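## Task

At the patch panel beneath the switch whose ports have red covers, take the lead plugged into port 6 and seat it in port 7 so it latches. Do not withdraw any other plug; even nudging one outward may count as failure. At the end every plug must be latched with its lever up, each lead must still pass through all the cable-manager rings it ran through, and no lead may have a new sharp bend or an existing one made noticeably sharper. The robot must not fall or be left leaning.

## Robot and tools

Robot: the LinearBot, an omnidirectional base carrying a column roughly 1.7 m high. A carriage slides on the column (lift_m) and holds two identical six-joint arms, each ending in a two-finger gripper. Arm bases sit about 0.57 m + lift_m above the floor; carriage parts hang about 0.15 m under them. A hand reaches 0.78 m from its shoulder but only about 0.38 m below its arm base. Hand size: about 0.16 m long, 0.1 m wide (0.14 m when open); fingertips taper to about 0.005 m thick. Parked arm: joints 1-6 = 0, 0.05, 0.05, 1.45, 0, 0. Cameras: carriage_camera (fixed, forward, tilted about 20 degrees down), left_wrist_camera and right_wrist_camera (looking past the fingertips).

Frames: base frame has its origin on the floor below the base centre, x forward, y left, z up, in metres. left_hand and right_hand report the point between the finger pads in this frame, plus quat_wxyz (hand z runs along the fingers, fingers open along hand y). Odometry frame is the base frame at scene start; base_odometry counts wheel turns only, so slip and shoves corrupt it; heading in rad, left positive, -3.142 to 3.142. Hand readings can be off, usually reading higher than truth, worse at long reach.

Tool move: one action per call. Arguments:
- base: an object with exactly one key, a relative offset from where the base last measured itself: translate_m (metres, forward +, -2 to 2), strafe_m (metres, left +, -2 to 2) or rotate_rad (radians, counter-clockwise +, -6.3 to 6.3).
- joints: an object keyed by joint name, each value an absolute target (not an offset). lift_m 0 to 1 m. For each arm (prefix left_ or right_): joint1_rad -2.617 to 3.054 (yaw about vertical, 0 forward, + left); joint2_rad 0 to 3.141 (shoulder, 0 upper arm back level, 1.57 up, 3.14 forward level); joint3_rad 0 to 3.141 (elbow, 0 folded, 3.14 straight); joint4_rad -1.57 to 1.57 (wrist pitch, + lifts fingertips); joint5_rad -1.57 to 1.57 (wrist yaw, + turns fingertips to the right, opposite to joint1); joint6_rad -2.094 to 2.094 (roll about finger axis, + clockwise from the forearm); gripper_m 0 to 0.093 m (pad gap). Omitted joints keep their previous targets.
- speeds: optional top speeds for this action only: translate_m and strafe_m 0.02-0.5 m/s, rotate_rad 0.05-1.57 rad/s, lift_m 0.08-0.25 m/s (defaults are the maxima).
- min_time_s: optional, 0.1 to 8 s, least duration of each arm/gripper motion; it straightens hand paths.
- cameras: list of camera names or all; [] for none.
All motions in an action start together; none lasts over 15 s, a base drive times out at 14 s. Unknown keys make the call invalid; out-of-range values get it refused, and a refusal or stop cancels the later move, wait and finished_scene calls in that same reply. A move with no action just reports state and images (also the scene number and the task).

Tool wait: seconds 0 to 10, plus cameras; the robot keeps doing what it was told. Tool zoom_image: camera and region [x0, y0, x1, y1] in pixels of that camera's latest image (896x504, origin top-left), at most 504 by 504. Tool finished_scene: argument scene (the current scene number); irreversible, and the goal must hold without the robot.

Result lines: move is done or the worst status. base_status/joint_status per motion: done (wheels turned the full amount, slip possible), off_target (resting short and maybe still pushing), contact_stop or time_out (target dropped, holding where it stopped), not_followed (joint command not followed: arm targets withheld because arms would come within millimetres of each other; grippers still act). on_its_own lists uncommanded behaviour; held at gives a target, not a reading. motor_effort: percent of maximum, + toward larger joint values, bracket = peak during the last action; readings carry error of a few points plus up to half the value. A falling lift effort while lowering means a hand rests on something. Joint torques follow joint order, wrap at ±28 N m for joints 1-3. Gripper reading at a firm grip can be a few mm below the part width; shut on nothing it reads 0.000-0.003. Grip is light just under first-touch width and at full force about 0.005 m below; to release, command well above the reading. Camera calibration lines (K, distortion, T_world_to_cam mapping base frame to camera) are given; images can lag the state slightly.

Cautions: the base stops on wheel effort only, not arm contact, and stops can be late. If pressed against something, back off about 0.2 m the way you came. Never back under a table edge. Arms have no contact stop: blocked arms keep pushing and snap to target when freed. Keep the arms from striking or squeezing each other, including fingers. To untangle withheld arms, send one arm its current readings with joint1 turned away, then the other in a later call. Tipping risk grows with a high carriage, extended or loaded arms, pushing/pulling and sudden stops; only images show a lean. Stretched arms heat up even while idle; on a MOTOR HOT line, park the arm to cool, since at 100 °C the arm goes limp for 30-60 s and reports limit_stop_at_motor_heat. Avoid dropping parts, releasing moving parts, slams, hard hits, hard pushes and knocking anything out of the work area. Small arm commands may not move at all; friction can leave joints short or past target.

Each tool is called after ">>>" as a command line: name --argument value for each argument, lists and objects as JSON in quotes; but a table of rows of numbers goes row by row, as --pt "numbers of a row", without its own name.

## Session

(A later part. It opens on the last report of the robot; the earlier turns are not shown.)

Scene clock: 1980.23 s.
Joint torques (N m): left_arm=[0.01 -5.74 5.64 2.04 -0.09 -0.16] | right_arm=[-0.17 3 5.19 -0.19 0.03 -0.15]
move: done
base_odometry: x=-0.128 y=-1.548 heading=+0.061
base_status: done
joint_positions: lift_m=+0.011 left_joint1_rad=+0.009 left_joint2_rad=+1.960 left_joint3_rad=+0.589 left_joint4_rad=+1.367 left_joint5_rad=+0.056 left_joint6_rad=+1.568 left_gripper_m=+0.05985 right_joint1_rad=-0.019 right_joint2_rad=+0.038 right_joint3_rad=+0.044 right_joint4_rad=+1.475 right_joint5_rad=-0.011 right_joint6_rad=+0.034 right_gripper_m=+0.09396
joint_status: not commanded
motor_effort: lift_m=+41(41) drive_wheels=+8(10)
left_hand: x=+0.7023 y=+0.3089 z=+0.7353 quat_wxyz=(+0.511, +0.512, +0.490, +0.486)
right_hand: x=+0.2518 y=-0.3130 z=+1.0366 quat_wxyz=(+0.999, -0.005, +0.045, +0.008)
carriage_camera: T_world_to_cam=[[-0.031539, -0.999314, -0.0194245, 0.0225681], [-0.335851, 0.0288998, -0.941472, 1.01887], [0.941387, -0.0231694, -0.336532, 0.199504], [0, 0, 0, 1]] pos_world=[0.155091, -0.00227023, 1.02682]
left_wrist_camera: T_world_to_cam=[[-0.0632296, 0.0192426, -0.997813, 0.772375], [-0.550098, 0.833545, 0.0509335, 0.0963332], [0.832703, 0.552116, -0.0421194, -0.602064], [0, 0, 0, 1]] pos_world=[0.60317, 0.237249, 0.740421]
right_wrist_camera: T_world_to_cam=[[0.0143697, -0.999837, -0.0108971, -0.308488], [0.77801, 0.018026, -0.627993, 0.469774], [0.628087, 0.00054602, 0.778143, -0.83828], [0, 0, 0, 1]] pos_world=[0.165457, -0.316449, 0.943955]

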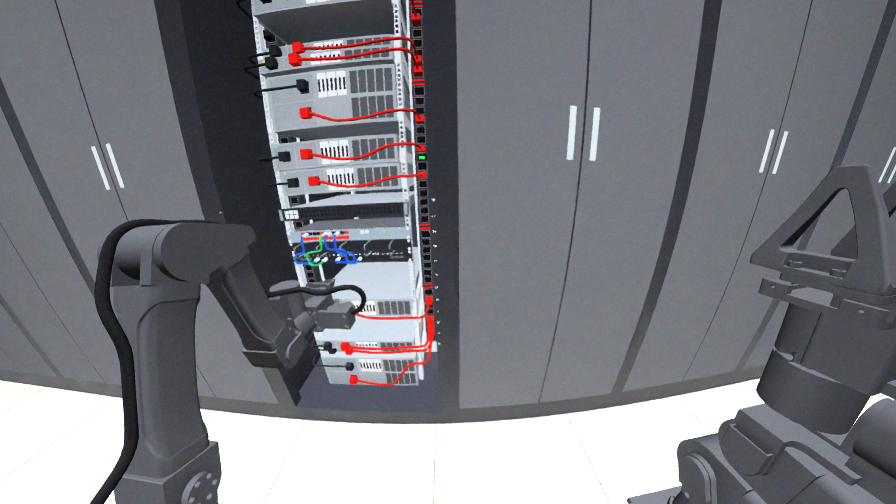

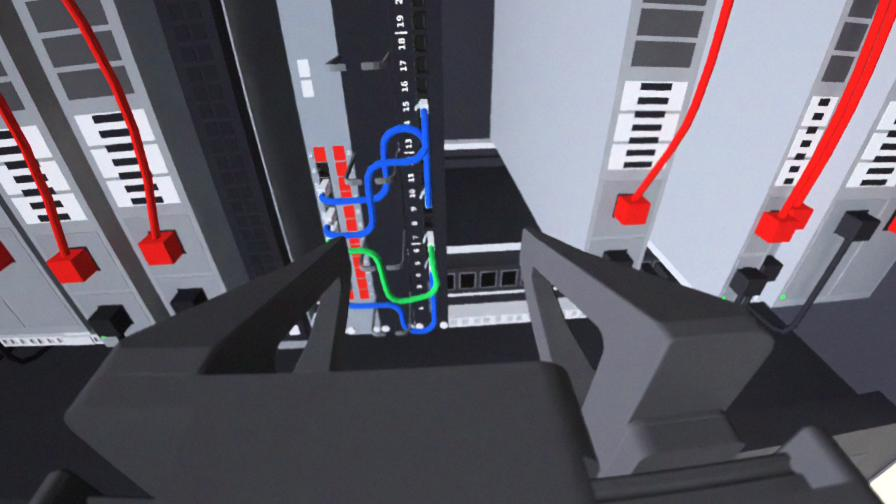

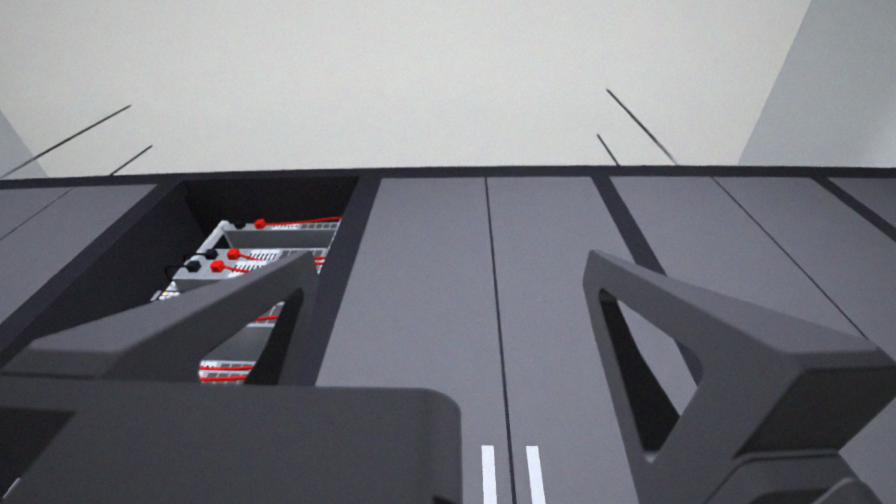

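>>> move --joints '{"left_joint1_rad": 0.0, "left_joint2_rad": 0.05, "left_joint3_rad": 0.05, "left_joint4_rad": 1.45, "left_joint5_rad": 0.0, "left_joint6_rad": 0.0}' --min_time_s 3.5 --cameras '["carriage_camera", "left_wrist_camera"]'

>>> zoom_image --camera "carriage_camera" --region '[280, 220, 380, 280]'

Scene clock: 2031.63 s.
Joint torques (N m): left_arm=[-0.75 2.95 4.82 0.03 -0.14 -0.28] | right_arm=[-0.09 3.11 5.23 -0.22 0.05 -0.13]
move: done
base_odometry: x=-0.128 y=-1.548 heading=+0.061
base_status: not commanded
joint_positions: lift_m=+0.011 left_joint1_rad=+0.009 left_joint2_rad=+0.058 left_joint3_rad=+0.058 left_joint4_rad=+1.442 left_joint5_rad=+0.010 left_joint6_rad=+0.014 left_gripper_m=+0.05985 right_joint1_rad=-0.019 right_joint2_rad=+0.038 right_joint3_rad=+0.044 right_joint4_rad=+1.475 right_joint5_rad=-0.011 right_joint6_rad=+0.034 right_gripper_m=+0.09396
joint_status: all done
motor_effort: lift_m=+41(41) drive_wheels=+8(10)
left_hand: x=+0.2619 y=+0.3131 z=+1.0394 quat_wxyz=(+0.998, +0.005, +0.064, +0.011)
right_hand: x=+0.2518 y=-0.3130 z=+1.0366 quat_wxyz=(+0.999, -0.005, +0.045, +0.008)
carriage_camera: T_world_to_cam=[[-0.031539, -0.999314, -0.0194245, 0.0225681], [-0.335851, 0.0288998, -0.941472, 1.01887], [0.941387, -0.0231694, -0.336532, 0.199504], [0, 0, 0, 1]] pos_world=[0.155091, -0.00227023, 1.02682]
left_wrist_camera: T_world_to_cam=[[0.0322821, -0.99672, -0.074206, 0.380873], [0.722919, 0.0745539, -0.686899, 0.506245], [0.690179, -0.0314703, 0.722954, -0.800128], [0, 0, 0, 1]] pos_world=[0.173962, 0.316701, 0.954458]

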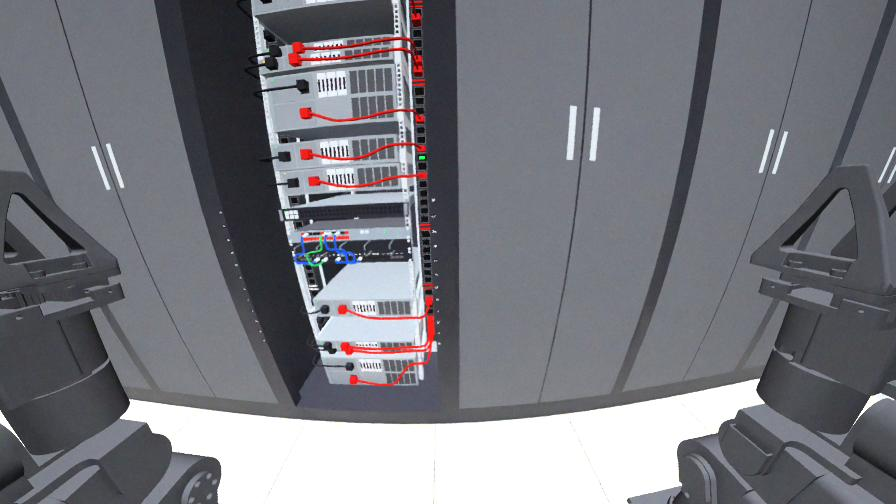

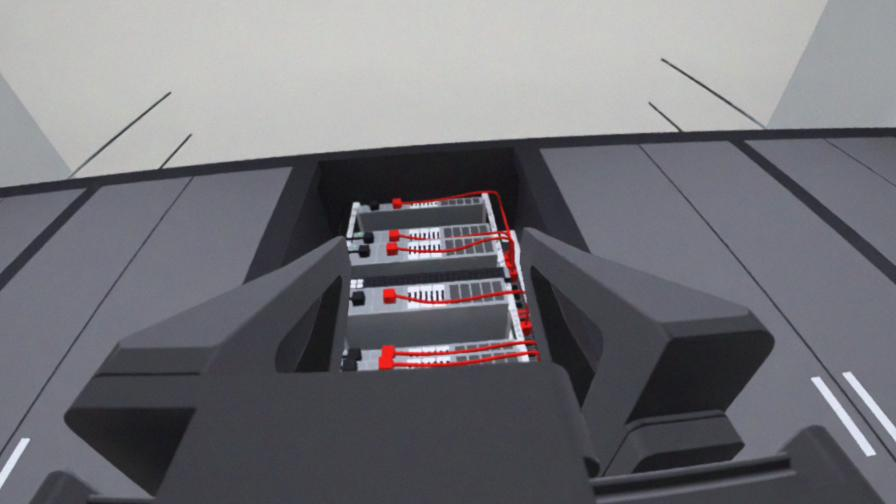

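Scaled by 5.040 from the camera's image (finer frame: 1280x720).

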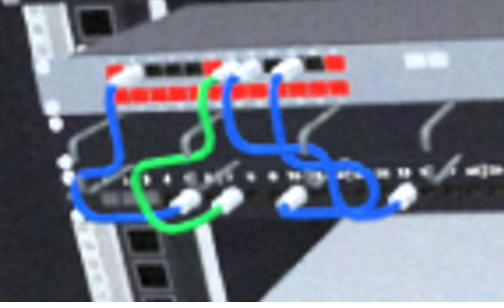

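>>> finished_scene --scene 2

The scene is finished: the task was done.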